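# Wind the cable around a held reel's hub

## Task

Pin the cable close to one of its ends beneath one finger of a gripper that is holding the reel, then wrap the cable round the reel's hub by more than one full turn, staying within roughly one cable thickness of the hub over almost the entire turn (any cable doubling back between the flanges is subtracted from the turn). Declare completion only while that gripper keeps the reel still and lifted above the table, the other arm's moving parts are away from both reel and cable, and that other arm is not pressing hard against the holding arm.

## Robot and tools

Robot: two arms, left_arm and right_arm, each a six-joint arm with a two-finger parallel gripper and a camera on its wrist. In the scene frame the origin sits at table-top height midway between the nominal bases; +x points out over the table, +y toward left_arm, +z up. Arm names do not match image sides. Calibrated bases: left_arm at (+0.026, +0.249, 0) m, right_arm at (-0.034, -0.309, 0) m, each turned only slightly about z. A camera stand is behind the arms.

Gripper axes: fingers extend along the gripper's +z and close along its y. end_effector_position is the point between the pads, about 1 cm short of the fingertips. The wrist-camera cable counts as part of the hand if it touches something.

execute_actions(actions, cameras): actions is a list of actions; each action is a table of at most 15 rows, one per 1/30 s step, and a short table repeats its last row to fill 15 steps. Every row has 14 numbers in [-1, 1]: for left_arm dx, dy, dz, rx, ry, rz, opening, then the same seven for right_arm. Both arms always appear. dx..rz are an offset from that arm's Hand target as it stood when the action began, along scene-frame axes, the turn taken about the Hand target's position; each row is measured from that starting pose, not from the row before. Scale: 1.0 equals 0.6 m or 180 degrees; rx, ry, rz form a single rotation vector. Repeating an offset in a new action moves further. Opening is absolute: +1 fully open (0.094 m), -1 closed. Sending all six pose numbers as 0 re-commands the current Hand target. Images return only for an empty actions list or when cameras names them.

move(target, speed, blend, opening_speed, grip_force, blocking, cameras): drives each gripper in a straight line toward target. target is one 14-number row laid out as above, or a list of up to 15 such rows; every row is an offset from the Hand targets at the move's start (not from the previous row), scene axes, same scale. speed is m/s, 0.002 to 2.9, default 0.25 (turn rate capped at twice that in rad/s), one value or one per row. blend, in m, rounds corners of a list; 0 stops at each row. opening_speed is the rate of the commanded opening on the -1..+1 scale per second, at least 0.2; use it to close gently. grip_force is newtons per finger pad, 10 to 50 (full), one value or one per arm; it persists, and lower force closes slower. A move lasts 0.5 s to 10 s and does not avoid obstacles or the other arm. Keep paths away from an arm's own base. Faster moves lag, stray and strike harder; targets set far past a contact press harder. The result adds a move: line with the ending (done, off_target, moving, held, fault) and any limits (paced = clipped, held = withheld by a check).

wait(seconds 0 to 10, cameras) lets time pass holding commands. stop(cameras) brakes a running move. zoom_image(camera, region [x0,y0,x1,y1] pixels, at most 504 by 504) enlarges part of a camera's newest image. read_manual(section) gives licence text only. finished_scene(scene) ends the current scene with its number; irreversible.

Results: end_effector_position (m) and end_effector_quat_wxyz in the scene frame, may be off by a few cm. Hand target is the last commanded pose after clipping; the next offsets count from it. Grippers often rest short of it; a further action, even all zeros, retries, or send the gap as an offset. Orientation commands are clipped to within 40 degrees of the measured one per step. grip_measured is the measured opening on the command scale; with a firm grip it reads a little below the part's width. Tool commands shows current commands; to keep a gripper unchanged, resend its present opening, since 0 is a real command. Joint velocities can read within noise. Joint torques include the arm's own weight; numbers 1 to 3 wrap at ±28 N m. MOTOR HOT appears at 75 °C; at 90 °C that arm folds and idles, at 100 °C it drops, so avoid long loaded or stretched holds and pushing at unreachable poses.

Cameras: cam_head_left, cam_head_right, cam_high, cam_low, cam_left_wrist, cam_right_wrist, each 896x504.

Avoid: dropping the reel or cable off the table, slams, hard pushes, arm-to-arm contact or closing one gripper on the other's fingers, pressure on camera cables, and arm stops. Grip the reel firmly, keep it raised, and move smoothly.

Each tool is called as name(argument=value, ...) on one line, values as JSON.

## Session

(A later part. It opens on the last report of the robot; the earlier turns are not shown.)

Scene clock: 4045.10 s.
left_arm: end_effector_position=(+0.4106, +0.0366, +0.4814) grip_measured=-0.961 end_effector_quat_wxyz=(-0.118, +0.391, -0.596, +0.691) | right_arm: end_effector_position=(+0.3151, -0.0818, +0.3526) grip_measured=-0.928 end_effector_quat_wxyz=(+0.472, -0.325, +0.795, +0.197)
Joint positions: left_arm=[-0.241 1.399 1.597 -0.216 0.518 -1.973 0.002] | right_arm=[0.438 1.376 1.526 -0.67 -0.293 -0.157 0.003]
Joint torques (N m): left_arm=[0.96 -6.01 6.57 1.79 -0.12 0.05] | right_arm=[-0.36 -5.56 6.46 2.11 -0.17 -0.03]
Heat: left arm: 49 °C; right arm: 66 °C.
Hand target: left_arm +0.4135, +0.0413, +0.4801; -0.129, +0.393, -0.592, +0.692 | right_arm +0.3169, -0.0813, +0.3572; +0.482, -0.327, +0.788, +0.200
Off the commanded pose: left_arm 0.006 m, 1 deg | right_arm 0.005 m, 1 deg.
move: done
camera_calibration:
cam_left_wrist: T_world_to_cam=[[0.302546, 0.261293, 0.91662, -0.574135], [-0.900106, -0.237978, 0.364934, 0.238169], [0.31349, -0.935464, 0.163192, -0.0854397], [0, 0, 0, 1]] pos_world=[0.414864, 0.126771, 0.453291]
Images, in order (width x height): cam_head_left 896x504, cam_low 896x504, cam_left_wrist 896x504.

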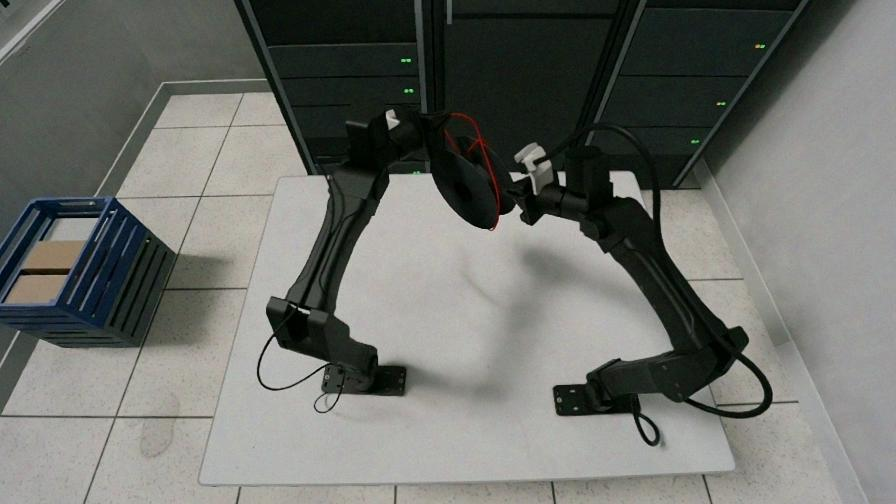

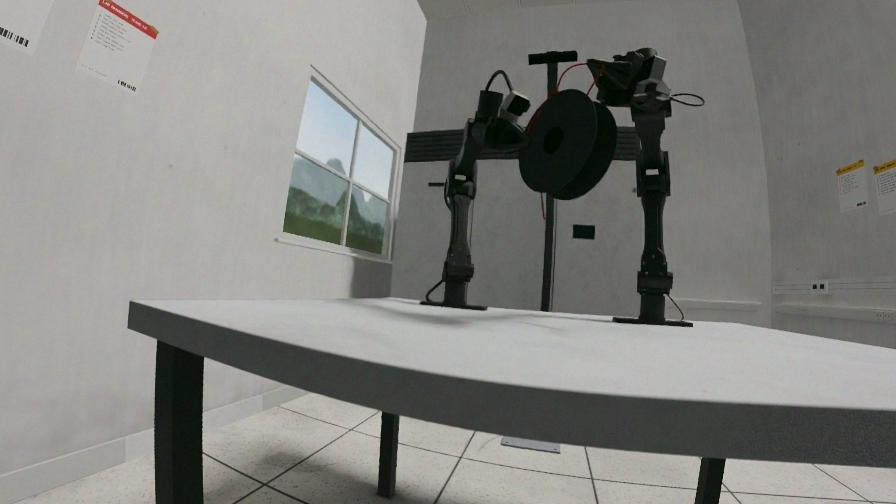

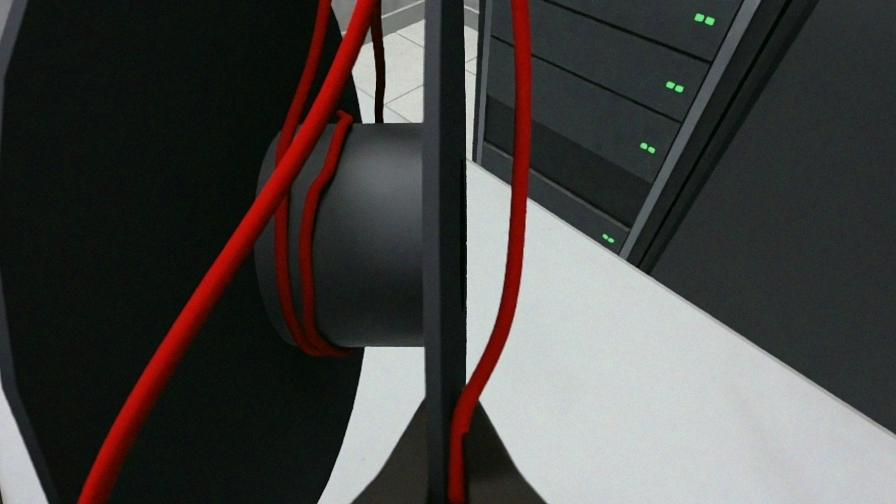

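move(target=[[0,0,0,0,0,0,-0.55,0,0,0,0,0,0,-1],[0.0732,0.0505,0.0148,0,0,0,-0.55,0,0,0,0,0,0,-1],[0.1432,0.1218,-0.1018,0,0,0,-0.55,0,0,0,0,0,0,-1],[0.1665,0.1457,-0.2352,0,0,0,-0.55,0,0,0,0,0,0,-1]], speed=0.09, blend=[0,0.02,0.02,0], cameras=["cam_left_wrist","cam_low","cam_head_left"])

Scene clock: 4081.30 s.
left_arm: end_effector_position=(+0.5116, +0.1275, +0.3533) grip_measured=-0.553 end_effector_quat_wxyz=(-0.135, +0.386, -0.588, +0.698) | right_arm: end_effector_position=(+0.3132, -0.0829, +0.3488) grip_measured=-0.928 end_effector_quat_wxyz=(+0.465, -0.325, +0.800, +0.196)
Joint positions: left_arm=[0.079 1.644 1.277 0.383 0.816 -1.973 0.021] | right_arm=[0.438 1.376 1.526 -0.688 -0.293 -0.158 0.003]
Joint torques (N m): left_arm=[0.58 -7.13 6.9 1.54 0.04 0.06] | right_arm=[-0.38 -5.6 6.43 2.29 -0.19 -0.02]
Heat: left arm: 47 °C; right arm: 66 °C.
Hand target: left_arm +0.5134, +0.1288, +0.3390; -0.129, +0.393, -0.592, +0.692 | right_arm +0.3169, -0.0813, +0.3572; +0.482, -0.327, +0.788, +0.199
Off the commanded pose: left_arm 0.015 m, 1 deg | right_arm 0.009 m, 2 deg.
move: off_target (left_arm)
camera_calibration:
cam_left_wrist: T_world_to_cam=[[0.264891, 0.272554, 0.924958, -0.496204], [-0.906604, -0.256369, 0.335177, 0.413585], [0.328484, -0.927356, 0.179189, -0.0255416], [0, 0, 0, 1]] pos_world=[0.514788, 0.217586, 0.32492]
Images, in order (width x height): cam_head_left 896x504, cam_low 896x504, cam_left_wrist 896x504.

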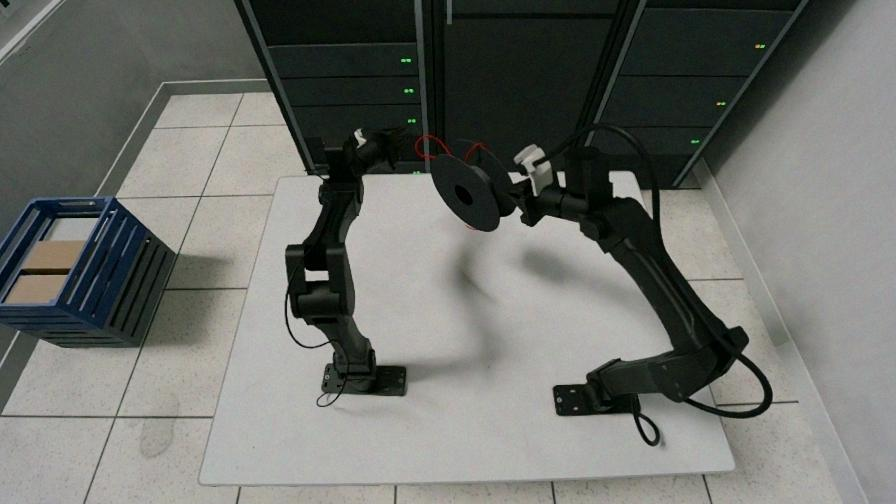

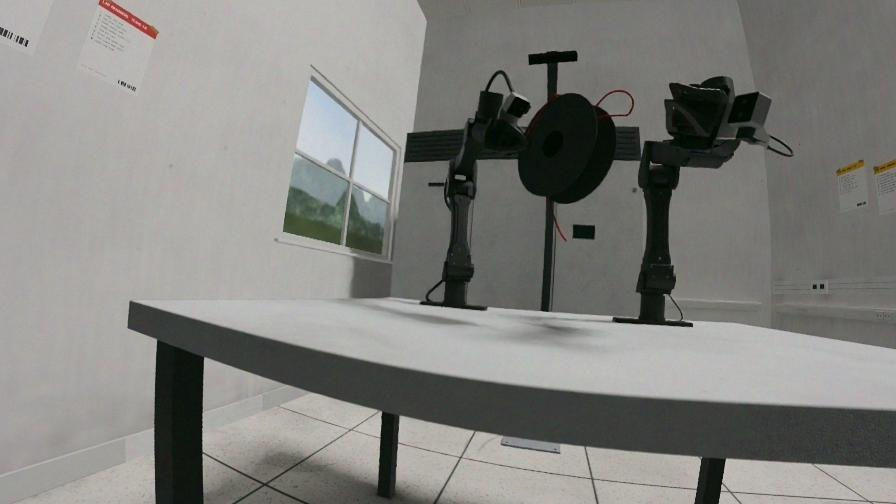

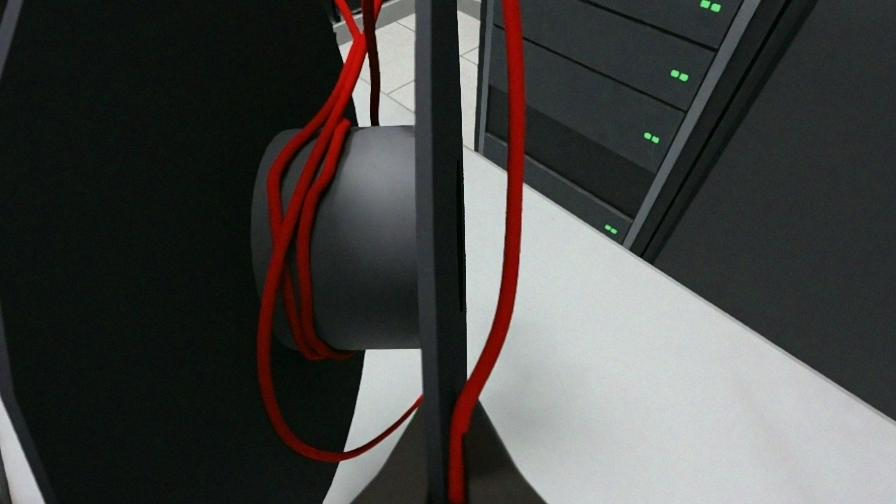

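zoom_image(camera="cam_low", region=[510, 60, 690, 250])

zoom_image(camera="cam_left_wrist", region=[220, 0, 480, 260])

zoom_image(camera="cam_head_left", region=[390, 110, 540, 240])

Scaled by 2.653 from the camera's 896x504 image, which has a finer 1280x720 frame.

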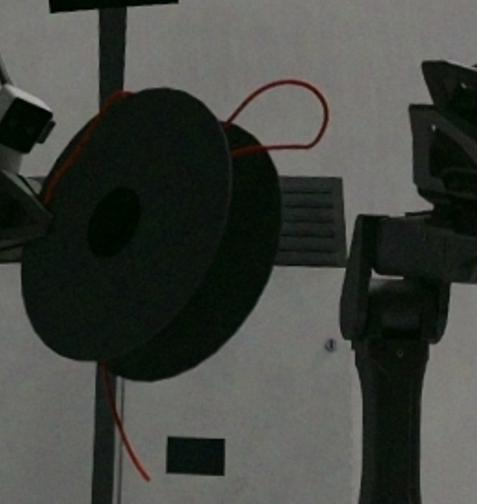

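Scaled by 1.938 from the camera's 896x504 image, which has a finer 1280x720 frame.

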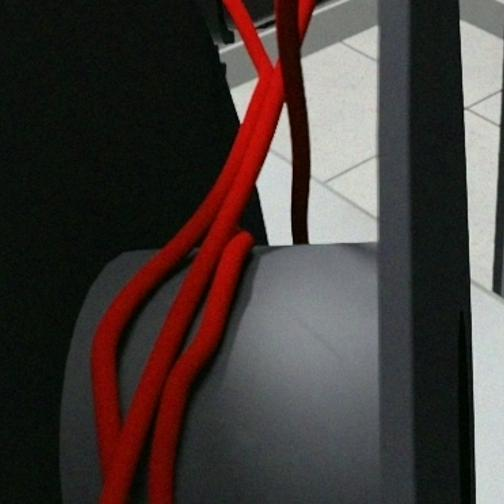

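Scaled by 3.360 from the camera's 896x504 image, which has a finer 1280x720 frame.

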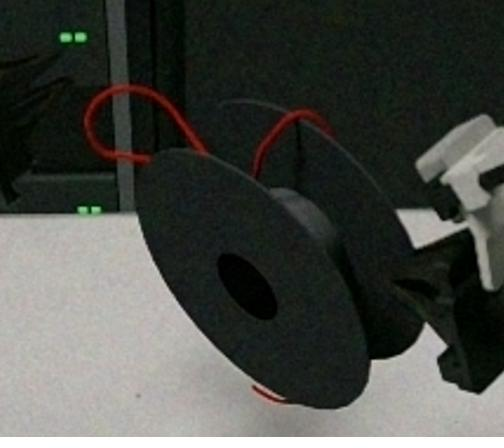

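move(target=[[-0.175,0.1783,0,0,0,0,1,0,0,0,0,0,0,-1],[-0.3008,0.0605,0.1245,0.0894,-0.0914,0,1,0,0,0,0,0,0,-1]], speed=0.2, blend=[0.04,0], cameras=["cam_right_wrist","cam_low"])

Scene clock: 4185.17 s.
left_arm: end_effector_position=(+0.3361, +0.1669, +0.4026) grip_measured=+0.997 end_effector_quat_wxyz=(+0.253, -0.280, +0.657, -0.653) | right_arm: end_effector_position=(+0.3132, -0.0829, +0.3488) grip_measured=-0.928 end_effector_quat_wxyz=(+0.465, -0.325, +0.800, +0.196)
Joint positions: left_arm=[0.305 0.998 1.031 -0.07 1.042 -1.572 0.094] | right_arm=[0.438 1.376 1.526 -0.688 -0.293 -0.158 0.003]
Joint torques (N m): left_arm=[-0.42 -2.19 11.41 1.16 -0.05 0.18] | right_arm=[-0.4 -5.59 6.45 2.3 -0.18 -0.02]
Heat: left arm: 45 °C; right arm: 70 °C.
Hand target: left_arm +0.3329, +0.1651, +0.4138; +0.265, -0.268, +0.658, -0.652 | right_arm +0.3169, -0.0813, +0.3572; +0.482, -0.327, +0.788, +0.200
Off the commanded pose: left_arm 0.012 m, 2 deg | right_arm 0.009 m, 2 deg.
move: off_target (left_arm)
camera_calibration:
cam_right_wrist: T_world_to_cam=[[0.718381, -0.695565, -0.0108646, -0.277388], [-0.558381, -0.567242, -0.605349, 0.379138], [0.414897, 0.440937, -0.795886, 0.27895], [0, 0, 0, 1]] pos_world=[0.295239, -0.100878, 0.448509]
Images, in order (width x height): cam_low 896x504, cam_right_wrist 896x504.

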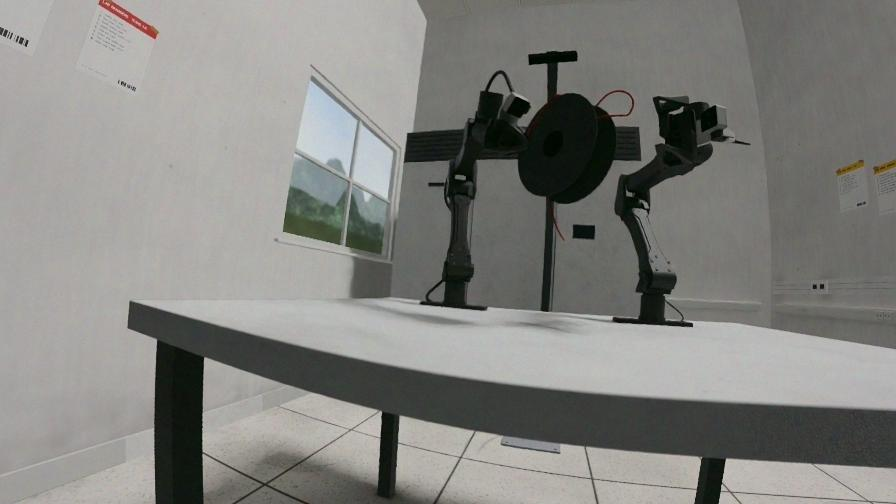

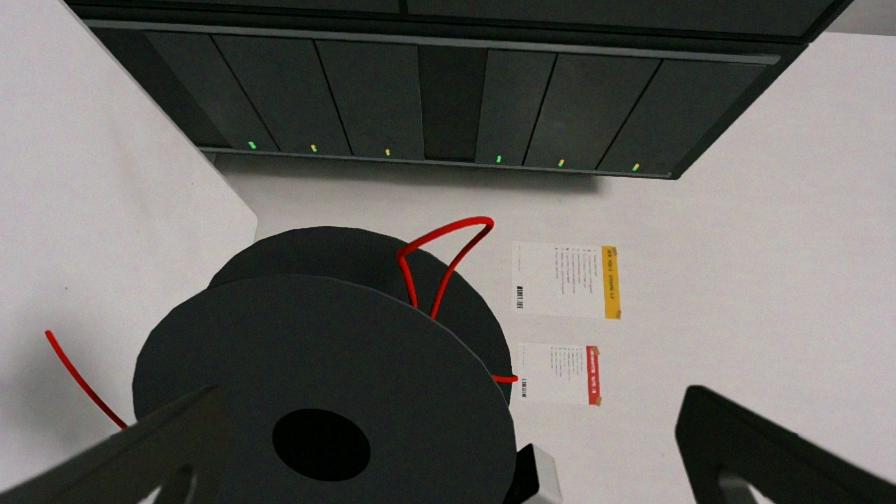

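move(target=[-0.105,-0.1308,-0.4002,0.6028,-0.6157,0,0.3,0,0,0,0,0,0,-1], speed=0.3, cameras=["cam_right_wrist","cam_low"])

Scene clock: 4277.93 s.
left_arm: end_effector_position=(+0.2727, +0.0861, +0.1830) grip_measured=+0.303 end_effector_quat_wxyz=(+0.701, +0.579, +0.398, +0.124) | right_arm: end_effector_position=(+0.3132, -0.0829, +0.3487) grip_measured=-0.928 end_effector_quat_wxyz=(+0.465, -0.325, +0.800, +0.196)
Joint positions: left_arm=[-0.226 0.819 0.029 0.806 0.507 1.136 0.061] | right_arm=[0.438 1.376 1.526 -0.689 -0.293 -0.158 0.003]
Joint torques (N m): left_arm=[-0.24 0.09 6.24 1.58 -0.07 0.04] | right_arm=[-0.34 -5.59 6.42 2.29 -0.18 -0.02]
Heat: left arm: 44 °C; right arm: 71 °C.
Hand target: left_arm +0.2698, +0.0866, +0.1736; +0.699, +0.578, +0.402, +0.122 | right_arm +0.3169, -0.0813, +0.3572; +0.482, -0.327, +0.788, +0.199
Off the commanded pose: left_arm 0.010 m, 1 deg | right_arm 0.009 m, 2 deg.
joint sent to its limit (left arm) — joint 3 (elbow), lower limit, where the elbow is as bent as it goes. The joint targets still meet the commanded pose.
move: done
camera_calibration:
cam_right_wrist: T_world_to_cam=[[0.718338, -0.695609, -0.0109126, -0.277359], [-0.558581, -0.567341, -0.605072, 0.379065], [0.414702, 0.440742, -0.796096, 0.279081], [0, 0, 0, 1]] pos_world=[0.29524, -0.100877, 0.44851]
Images, in order (width x height): cam_low 896x504, cam_right_wrist 896x504.

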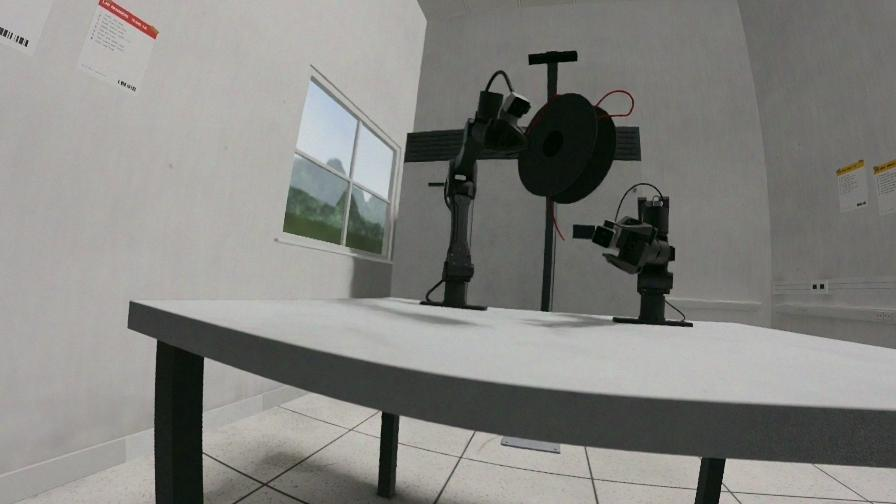

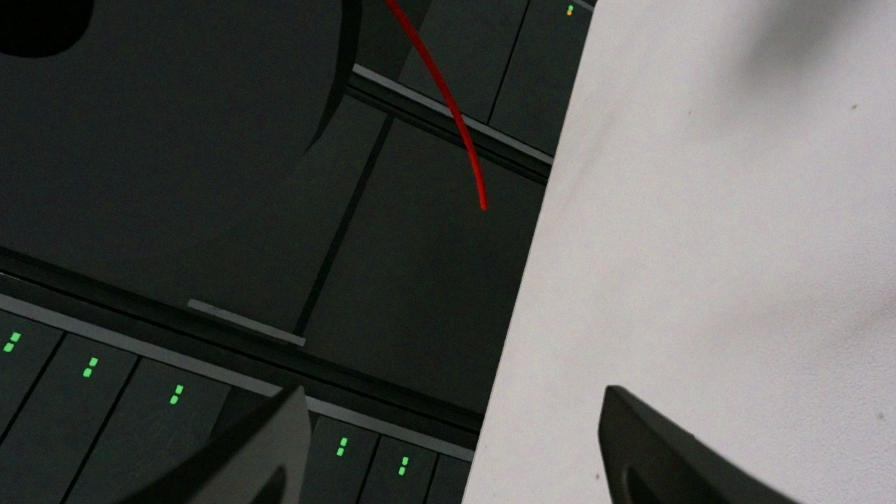

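move(target=[0.1758,-0.2242,0,0,0,0,0.3,0,0,0,0,0,0,-1], speed=0.12, cameras=["cam_right_wrist","cam_low"])

Scene clock: 4294.17 s.
left_arm: end_effector_position=(+0.3714, -0.0437, +0.1677) grip_measured=+0.303 end_effector_quat_wxyz=(+0.691, +0.586, +0.406, +0.120) | right_arm: end_effector_position=(+0.3132, -0.0829, +0.3487) grip_measured=-0.928 end_effector_quat_wxyz=(+0.465, -0.325, +0.800, +0.196)
Joint positions: left_arm=[-0.587 1.724 0.516 1.191 0.144 1.138 0.061] | right_arm=[0.438 1.376 1.526 -0.689 -0.293 -0.158 0.003]
Joint torques (N m): left_arm=[-0.43 -5.29 8.28 1.76 -0.07 -0.06] | right_arm=[-0.39 -5.59 6.45 2.29 -0.18 -0.02]
Heat: left arm: 45 °C; right arm: 71 °C.
Hand target: left_arm +0.3753, -0.0479, +0.1736; +0.699, +0.578, +0.402, +0.122 | right_arm +0.3169, -0.0813, +0.3572; +0.482, -0.327, +0.788, +0.199
Off the commanded pose: left_arm 0.008 m, 1 deg | right_arm 0.009 m, 2 deg.
move: done
camera_calibration:
cam_right_wrist: T_world_to_cam=[[0.718338, -0.695609, -0.0109126, -0.277359], [-0.558581, -0.567341, -0.605072, 0.379065], [0.414702, 0.440742, -0.796096, 0.279081], [0, 0, 0, 1]] pos_world=[0.29524, -0.100877, 0.44851]
Images, in order (width x height): cam_low 896x504, cam_right_wrist 896x504.

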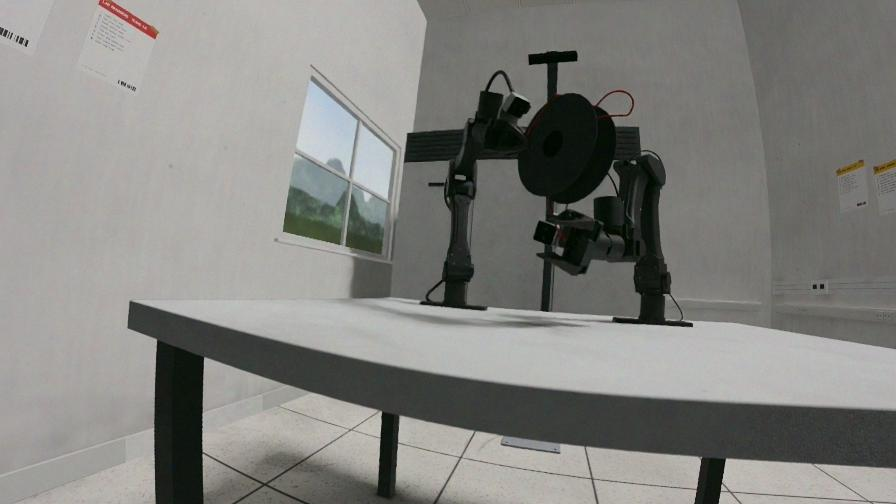

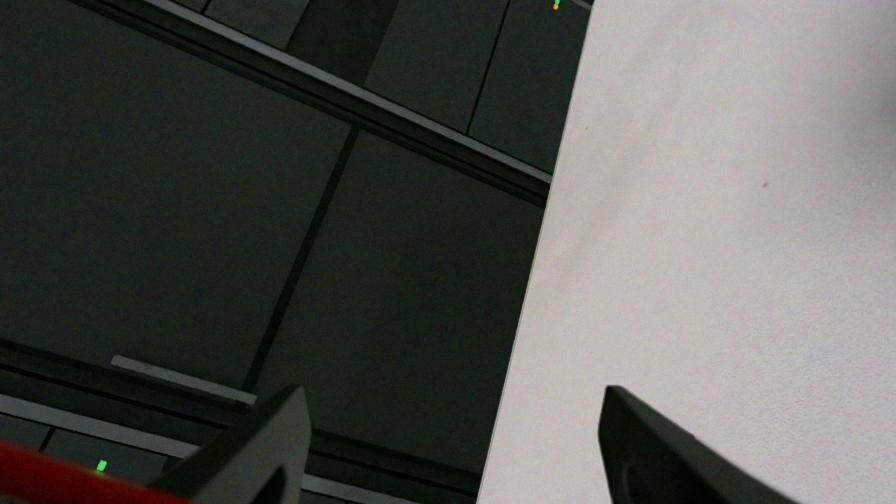

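zoom_image(camera="cam_low", region=[500, 140, 690, 300])

Scaled by 2.653 from the camera's 896x504 image, which has a finer 1280x720 frame.

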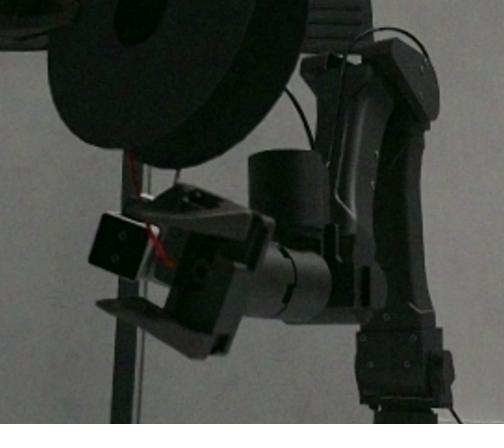

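move(target=[0.0,0.0,0.0,0,0,0,-1,0,0,0,0,0,0,-1], speed=0.1, opening_speed=1.0, cameras=["cam_right_wrist","cam_low"])

zoom_image(camera="cam_low", region=[500, 140, 690, 300])

Scene clock: 4316.10 s.
left_arm: end_effector_position=(+0.3716, -0.0436, +0.1677) grip_measured=-0.987 end_effector_quat_wxyz=(+0.691, +0.585, +0.407, +0.120) | right_arm: end_effector_position=(+0.3131, -0.0829, +0.3486) grip_measured=-0.928 end_effector_quat_wxyz=(+0.464, -0.325, +0.800, +0.196)
Joint positions: left_arm=[-0.587 1.724 0.516 1.191 0.142 1.138 0.001] | right_arm=[0.438 1.376 1.526 -0.689 -0.293 -0.158 0.003]
Joint torques (N m): left_arm=[-0.27 -5.35 8.46 1.82 -0.06 -0.05] | right_arm=[-0.36 -5.57 6.45 2.3 -0.18 -0.01]
Heat: left arm: 46 °C; right arm: 71 °C.
Hand target: left_arm +0.3753, -0.0479, +0.1736; +0.699, +0.578, +0.402, +0.122 | right_arm +0.3169, -0.0813, +0.3572; +0.482, -0.327, +0.788, +0.199
Off the commanded pose: left_arm 0.008 m, 1 deg | right_arm 0.009 m, 2 deg.
move: done
camera_calibration:
cam_right_wrist: T_world_to_cam=[[0.718353, -0.695591, -0.0110743, -0.277291], [-0.558781, -0.567438, -0.604796, 0.378932], [0.414407, 0.440645, -0.796303, 0.279172], [0, 0, 0, 1]] pos_world=[0.295242, -0.100877, 0.448412]
Images, in order (width x height): cam_low 896x504, cam_right_wrist 896x504.

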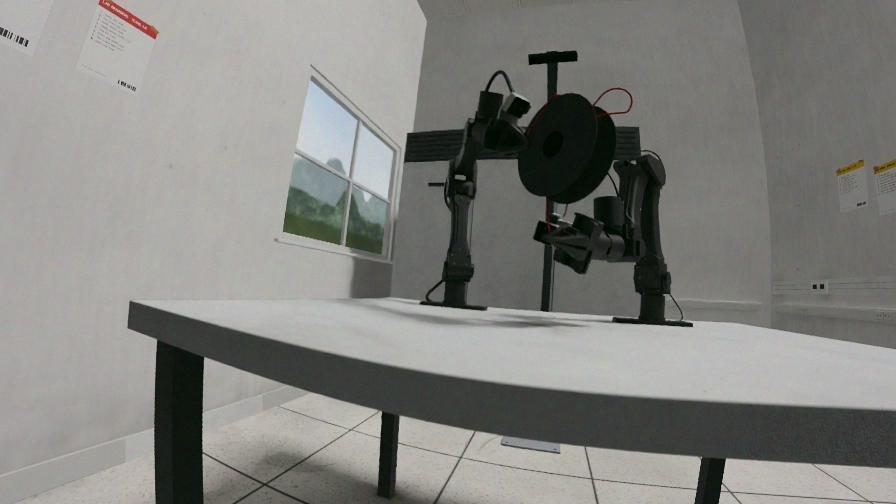

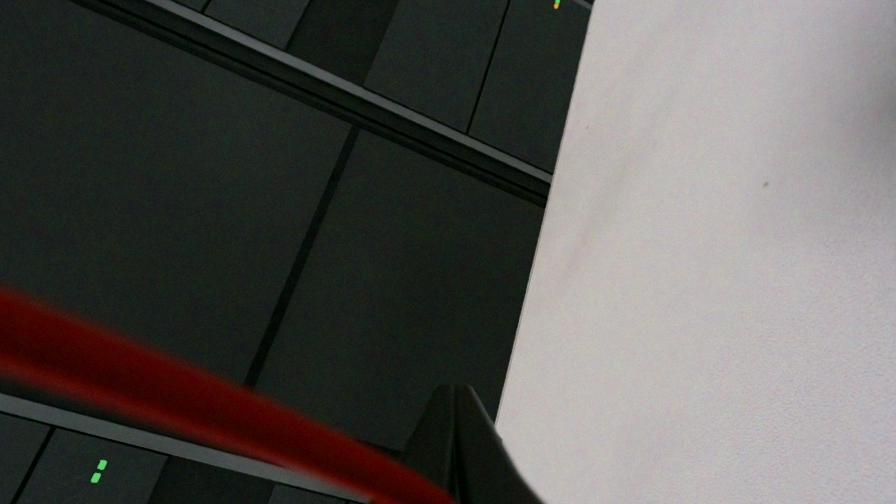

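Scaled by 2.653 from the camera's 896x504 image, which has a finer 1280x720 frame.

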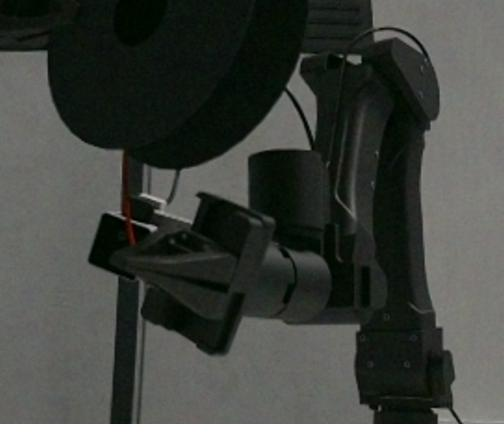

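move(target=[[-0.164,-0.0737,0.0218,0,0,0,-1,0,0,0,0,0,0,-1],[-0.3623,-0.1093,0.1918,-0.0583,0.0596,0,-1,0,0,0,0,0,0,-1],[-0.3798,-0.0913,0.4418,-0.0972,0.0993,0,-1,0,0,0,0,0,0,-1],[-0.3098,-0.02,0.6085,-0.1361,0.139,0,-1,0,0,0,0,0,0,-1]], speed=0.15, blend=[0.03,0.03,0.03,0], cameras=["cam_left_wrist","cam_low","cam_high"])

Scene clock: 4349.83 s.
left_arm: end_effector_position=(+0.1892, -0.0627, +0.5329) grip_measured=-0.987 end_effector_quat_wxyz=(+0.701, +0.435, +0.558, -0.086) | right_arm: end_effector_position=(+0.3131, -0.0829, +0.3486) grip_measured=-0.928 end_effector_quat_wxyz=(+0.464, -0.325, +0.800, +0.196)
Joint positions: left_arm=[-1.323 1.216 1.7 -0.484 -0.6 0.54 0.001] | right_arm=[0.438 1.376 1.526 -0.689 -0.293 -0.158 0.003]
Joint torques (N m): left_arm=[0.46 -2.24 9.74 1.36 0.04 -0.12] | right_arm=[-0.36 -5.59 6.45 2.29 -0.17 -0.02]
Heat: left arm: 46 °C; right arm: 70 °C.
Hand target: left_arm +0.1895, -0.0599, +0.5387; +0.702, +0.430, +0.560, -0.093 | right_arm +0.3169, -0.0813, +0.3572; +0.482, -0.327, +0.788, +0.199
Off the commanded pose: left_arm 0.006 m, 1 deg | right_arm 0.009 m, 2 deg.
move: done
camera_calibration:
cam_left_wrist: T_world_to_cam=[[-0.606295, -0.605924, -0.515036, 0.352087], [0.0104998, 0.641494, -0.767057, 0.482549], [0.79517, -0.470471, -0.382573, 0.111411], [0, 0, 0, 1]] pos_world=[0.119811, -0.0437981, 0.594103]
Images, in order (width x height): cam_high 896x504, cam_low 896x504, cam_left_wrist 896x504.

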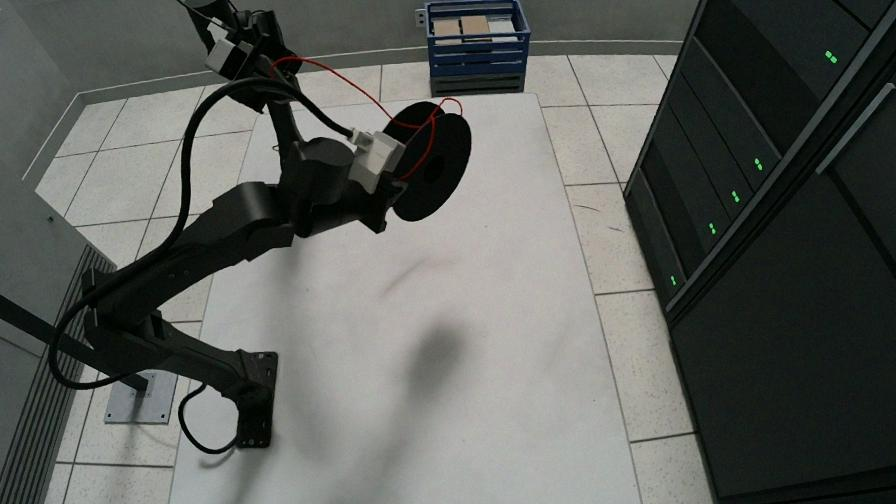

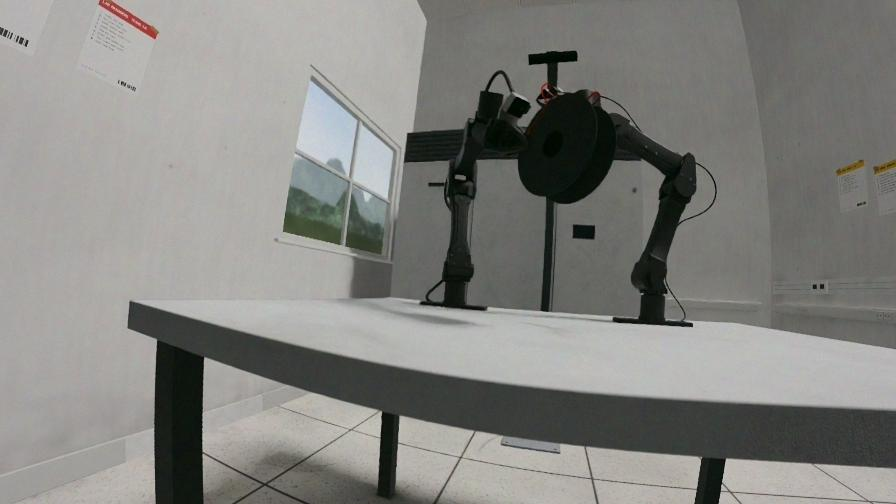

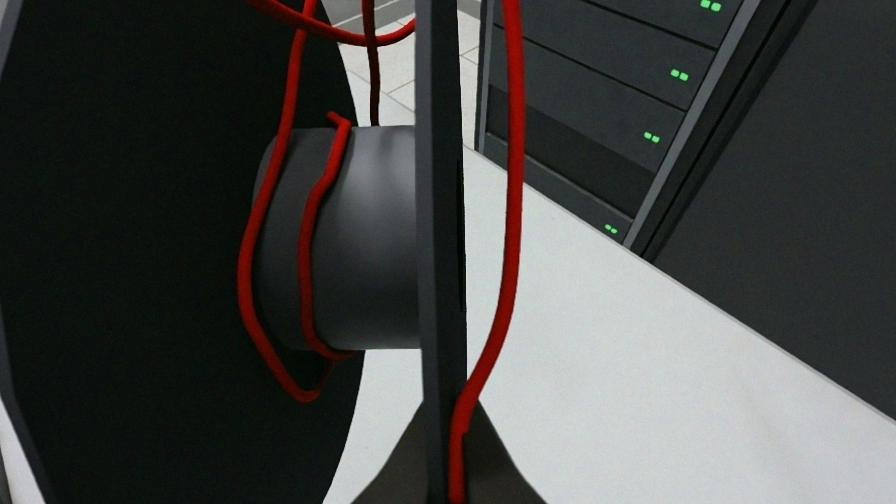

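move(target=[[0.1573,0.1062,0.0833,-0.0583,0.0596,0,-1,0,0,0,0,0,0,-1],[0.3323,0.2133,0.0633,-0.1167,0.1192,0,-1,0,0,0,0,0,0,-1],[0.484,0.3203,-0.1083,-0.1167,0.1192,0,-1,0,0,0,0,0,0,-1],[0.6123,0.4273,-0.275,-0.1167,0.1192,0,-1,0,0,0,0,0,0,-1]], speed=0.15, blend=[0.03,0.03,0.03,0], cameras=["cam_left_wrist","cam_low","cam_high"])

Scene clock: 4362.97 s.
left_arm: end_effector_position=(+0.5546, +0.1960, +0.3873) grip_measured=-0.987 end_effector_quat_wxyz=(+0.662, +0.277, +0.645, -0.262) | right_arm: end_effector_position=(+0.3131, -0.0829, +0.3486) grip_measured=-0.928 end_effector_quat_wxyz=(+0.464, -0.325, +0.800, +0.196)
Joint positions: left_arm=[0.241 1.819 1.613 0.23 0.962 0.008 0.001] | right_arm=[0.438 1.376 1.526 -0.689 -0.293 -0.158 0.003]
Joint torques (N m): left_arm=[0.09 -8.94 7.02 1.39 0.04 -0.07] | right_arm=[-0.38 -5.59 6.46 2.29 -0.18 -0.02]
Heat: left arm: 45 °C; right arm: 70 °C.
Hand target: left_arm +0.5570, +0.1965, +0.3737; +0.653, +0.271, +0.654, -0.271 | right_arm +0.3169, -0.0813, +0.3572; +0.482, -0.327, +0.788, +0.199
Off the commanded pose: left_arm 0.014 m, 2 deg | right_arm 0.010 m, 2 deg.
move: off_target (left_arm)
camera_calibration:
cam_left_wrist: T_world_to_cam=[[-0.704066, -0.709578, -0.028099, 0.541358], [-0.289414, 0.32285, -0.901114, 0.481751], [0.648483, -0.626312, -0.43267, 0.0183233], [0, 0, 0, 1]] pos_world=[0.508695, 0.240078, 0.457252]
Images, in order (width x height): cam_high 896x504, cam_low 896x504, cam_left_wrist 896x504.

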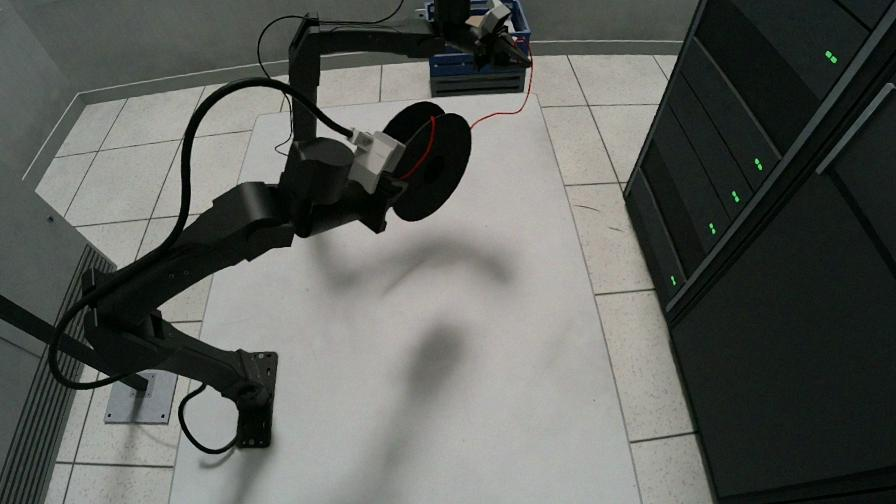

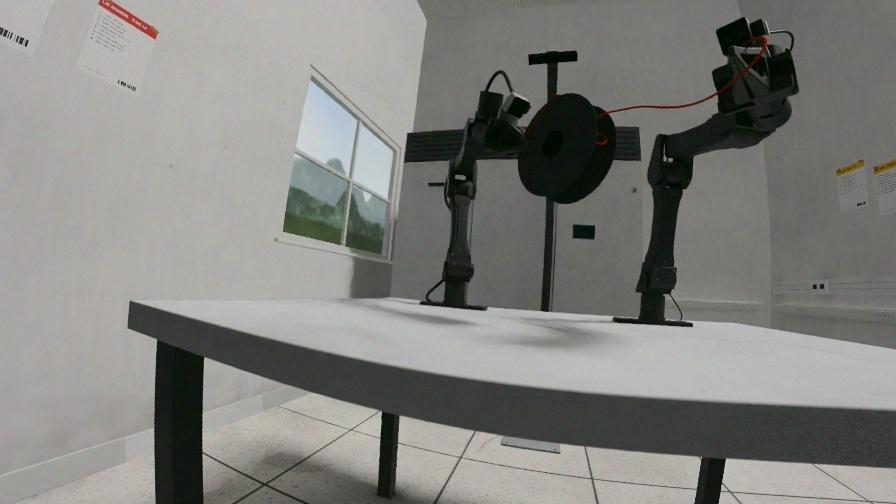

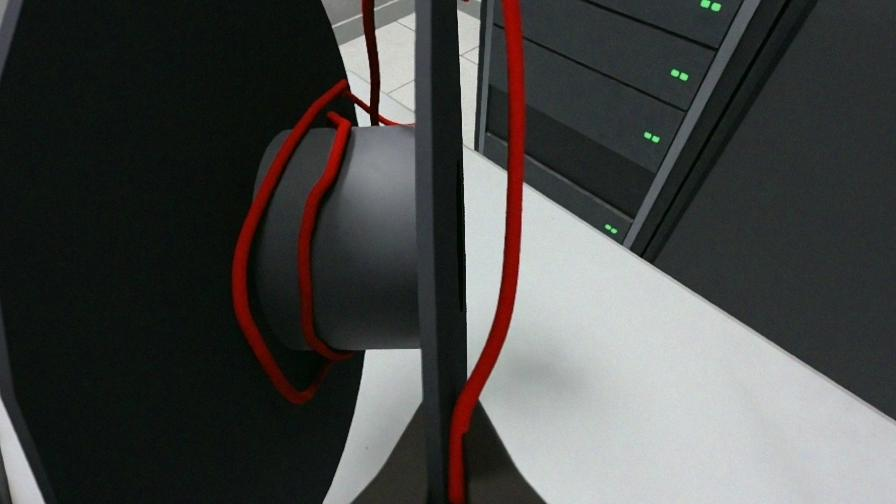

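zoom_image(camera="cam_low", region=[510, 60, 690, 220])

zoom_image(camera="cam_high", region=[370, 40, 560, 240])

Scaled by 2.800 from the camera's 896x504 image, which has a finer 1280x720 frame.

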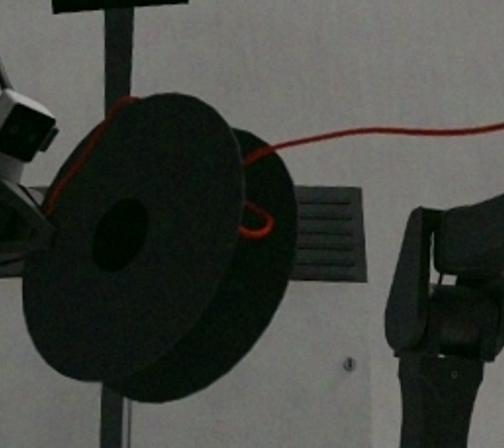

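Scaled by 2.520 from the camera's 896x504 image, which has a finer 1280x720 frame.

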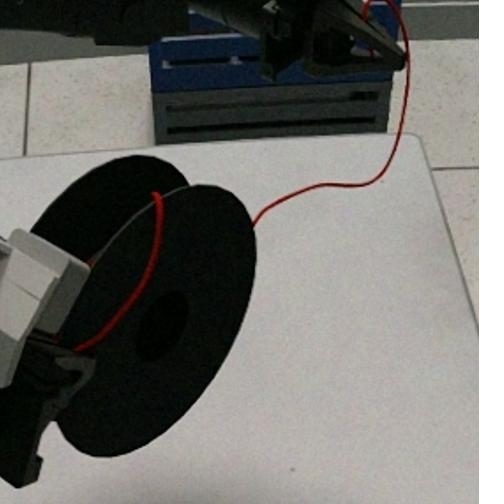

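move(target=[0.0933,0.0952,0.0,0,0,0,-1,0,0,0,0,0,0,-1], speed=0.08, cameras=["cam_left_wrist","cam_low"])

zoom_image(camera="cam_low", region=[510, 30, 830, 220])

Scene clock: 4376.27 s.
left_arm: end_effector_position=(+0.6084, +0.2511, +0.3767) grip_measured=-0.987 end_effector_quat_wxyz=(+0.656, +0.272, +0.651, -0.268) | right_arm: end_effector_position=(+0.3131, -0.0829, +0.3486) grip_measured=-0.928 end_effector_quat_wxyz=(+0.464, -0.325, +0.800, +0.196)
Joint positions: left_arm=[0.336 2.092 1.962 0.139 1.058 -0.001 0.001] | right_arm=[0.438 1.376 1.526 -0.689 -0.293 -0.158 0.003]
Joint torques (N m): left_arm=[0.2 -10.39 12.14 1.11 0.07 0.03] | right_arm=[-0.36 -5.56 6.45 2.29 -0.18 -0.02]
Heat: left arm: 44 °C; right arm: 70 °C.
Hand target: left_arm +0.6129, +0.2536, +0.3737; +0.653, +0.271, +0.654, -0.271 | right_arm +0.3169, -0.0813, +0.3572; +0.482, -0.327, +0.788, +0.199
Off the commanded pose: left_arm 0.006 m, 1 deg | right_arm 0.010 m, 2 deg.
move: done
camera_calibration:
cam_left_wrist: T_world_to_cam=[[-0.705266, -0.708904, -0.0073709, 0.610733], [-0.308174, 0.315923, -0.897341, 0.481752], [0.638458, -0.630593, -0.441276, 0.0236604], [0, 0, 0, 1]] pos_world=[0.564087, 0.295674, 0.447239]
Images, in order (width x height): cam_low 896x504, cam_left_wrist 896x504.

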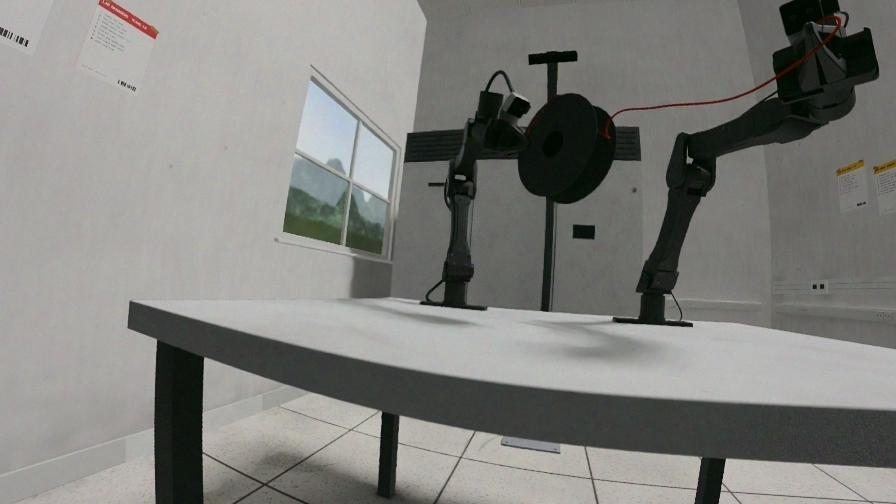

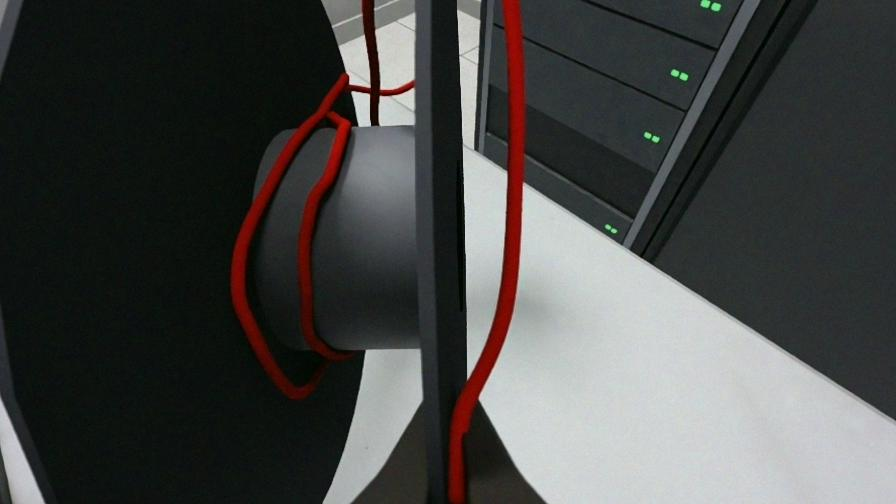

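Scaled by 1.575 from the camera's 896x504 image, which has a finer 1280x720 frame.

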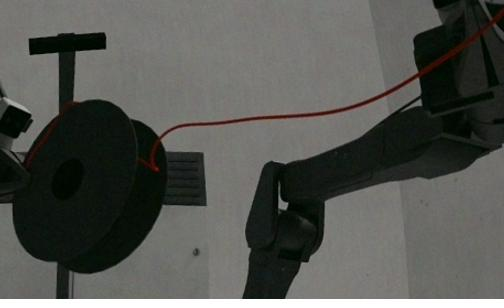

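move(target=[[0.02,0.02,-0.1,0,0,0,-1,0,0,0,0,0,0,-1],[0.02,0.02,-0.3,0,0,0,-1,0,0,0,0,0,0,-1]], speed=0.1, blend=[0.03,0], cameras=["cam_left_wrist","cam_low"])

zoom_image(camera="cam_low", region=[510, 30, 896, 280])

Scene clock: 4388.57 s.
left_arm: end_effector_position=(+0.6254, +0.2628, +0.2139) grip_measured=-0.987 end_effector_quat_wxyz=(+0.663, +0.280, +0.643, -0.263) | right_arm: end_effector_position=(+0.3131, -0.0829, +0.3486) grip_measured=-0.928 end_effector_quat_wxyz=(+0.464, -0.325, +0.800, +0.196)
Joint positions: left_arm=[0.351 2.295 1.611 0.719 1.078 0.001 0.001] | right_arm=[0.438 1.376 1.526 -0.689 -0.293 -0.158 0.003]
Joint torques (N m): left_arm=[0.55 -11.58 6.39 1.34 0.02 0.05] | right_arm=[-0.36 -5.6 6.43 2.3 -0.18 -0.02]
Heat: left arm: 43 °C; right arm: 70 °C.
Hand target: left_arm +0.6249, +0.2656, +0.1938; +0.653, +0.271, +0.654, -0.271 | right_arm +0.3169, -0.0813, +0.3572; +0.482, -0.327, +0.788, +0.199
Off the commanded pose: left_arm 0.020 m, 2 deg | right_arm 0.010 m, 2 deg.
move: off_target (left_arm)
camera_calibration:
cam_left_wrist: T_world_to_cam=[[-0.708715, -0.704714, -0.033173, 0.636357], [-0.281911, 0.325988, -0.902363, 0.319138], [0.646722, -0.630166, -0.429699, -0.0594172], [0, 0, 0, 1]] pos_world=[0.579391, 0.306972, 0.283557]
Images, in order (width x height): cam_low 896x504, cam_left_wrist 896x504.

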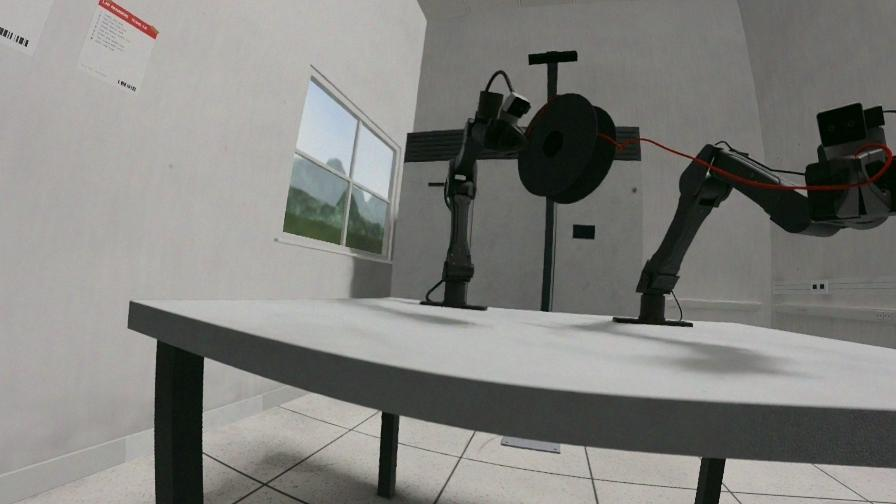

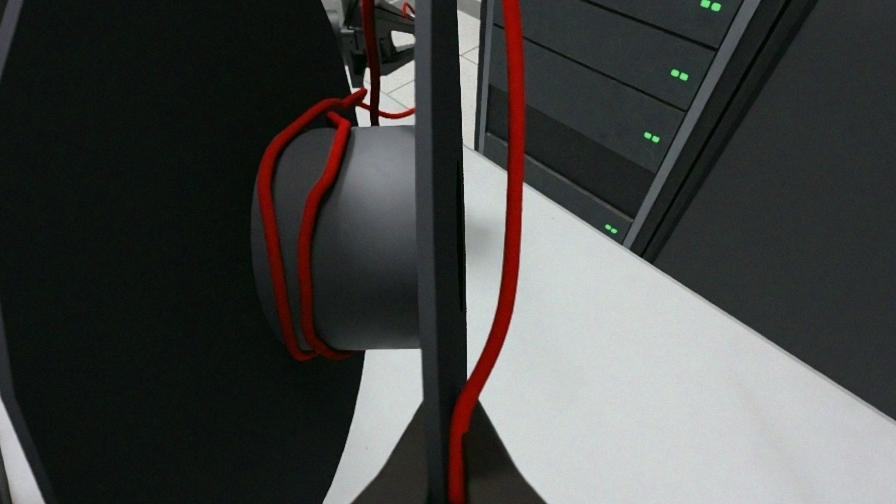

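Scaled by 1.306 from the camera's 896x504 image, which has a finer 1280x720 frame.

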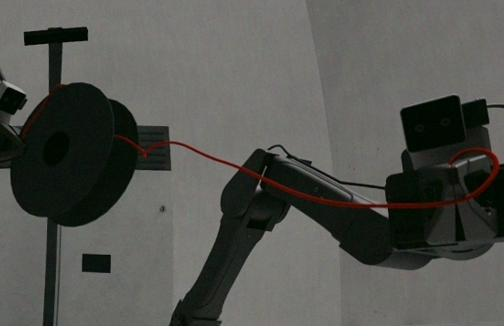

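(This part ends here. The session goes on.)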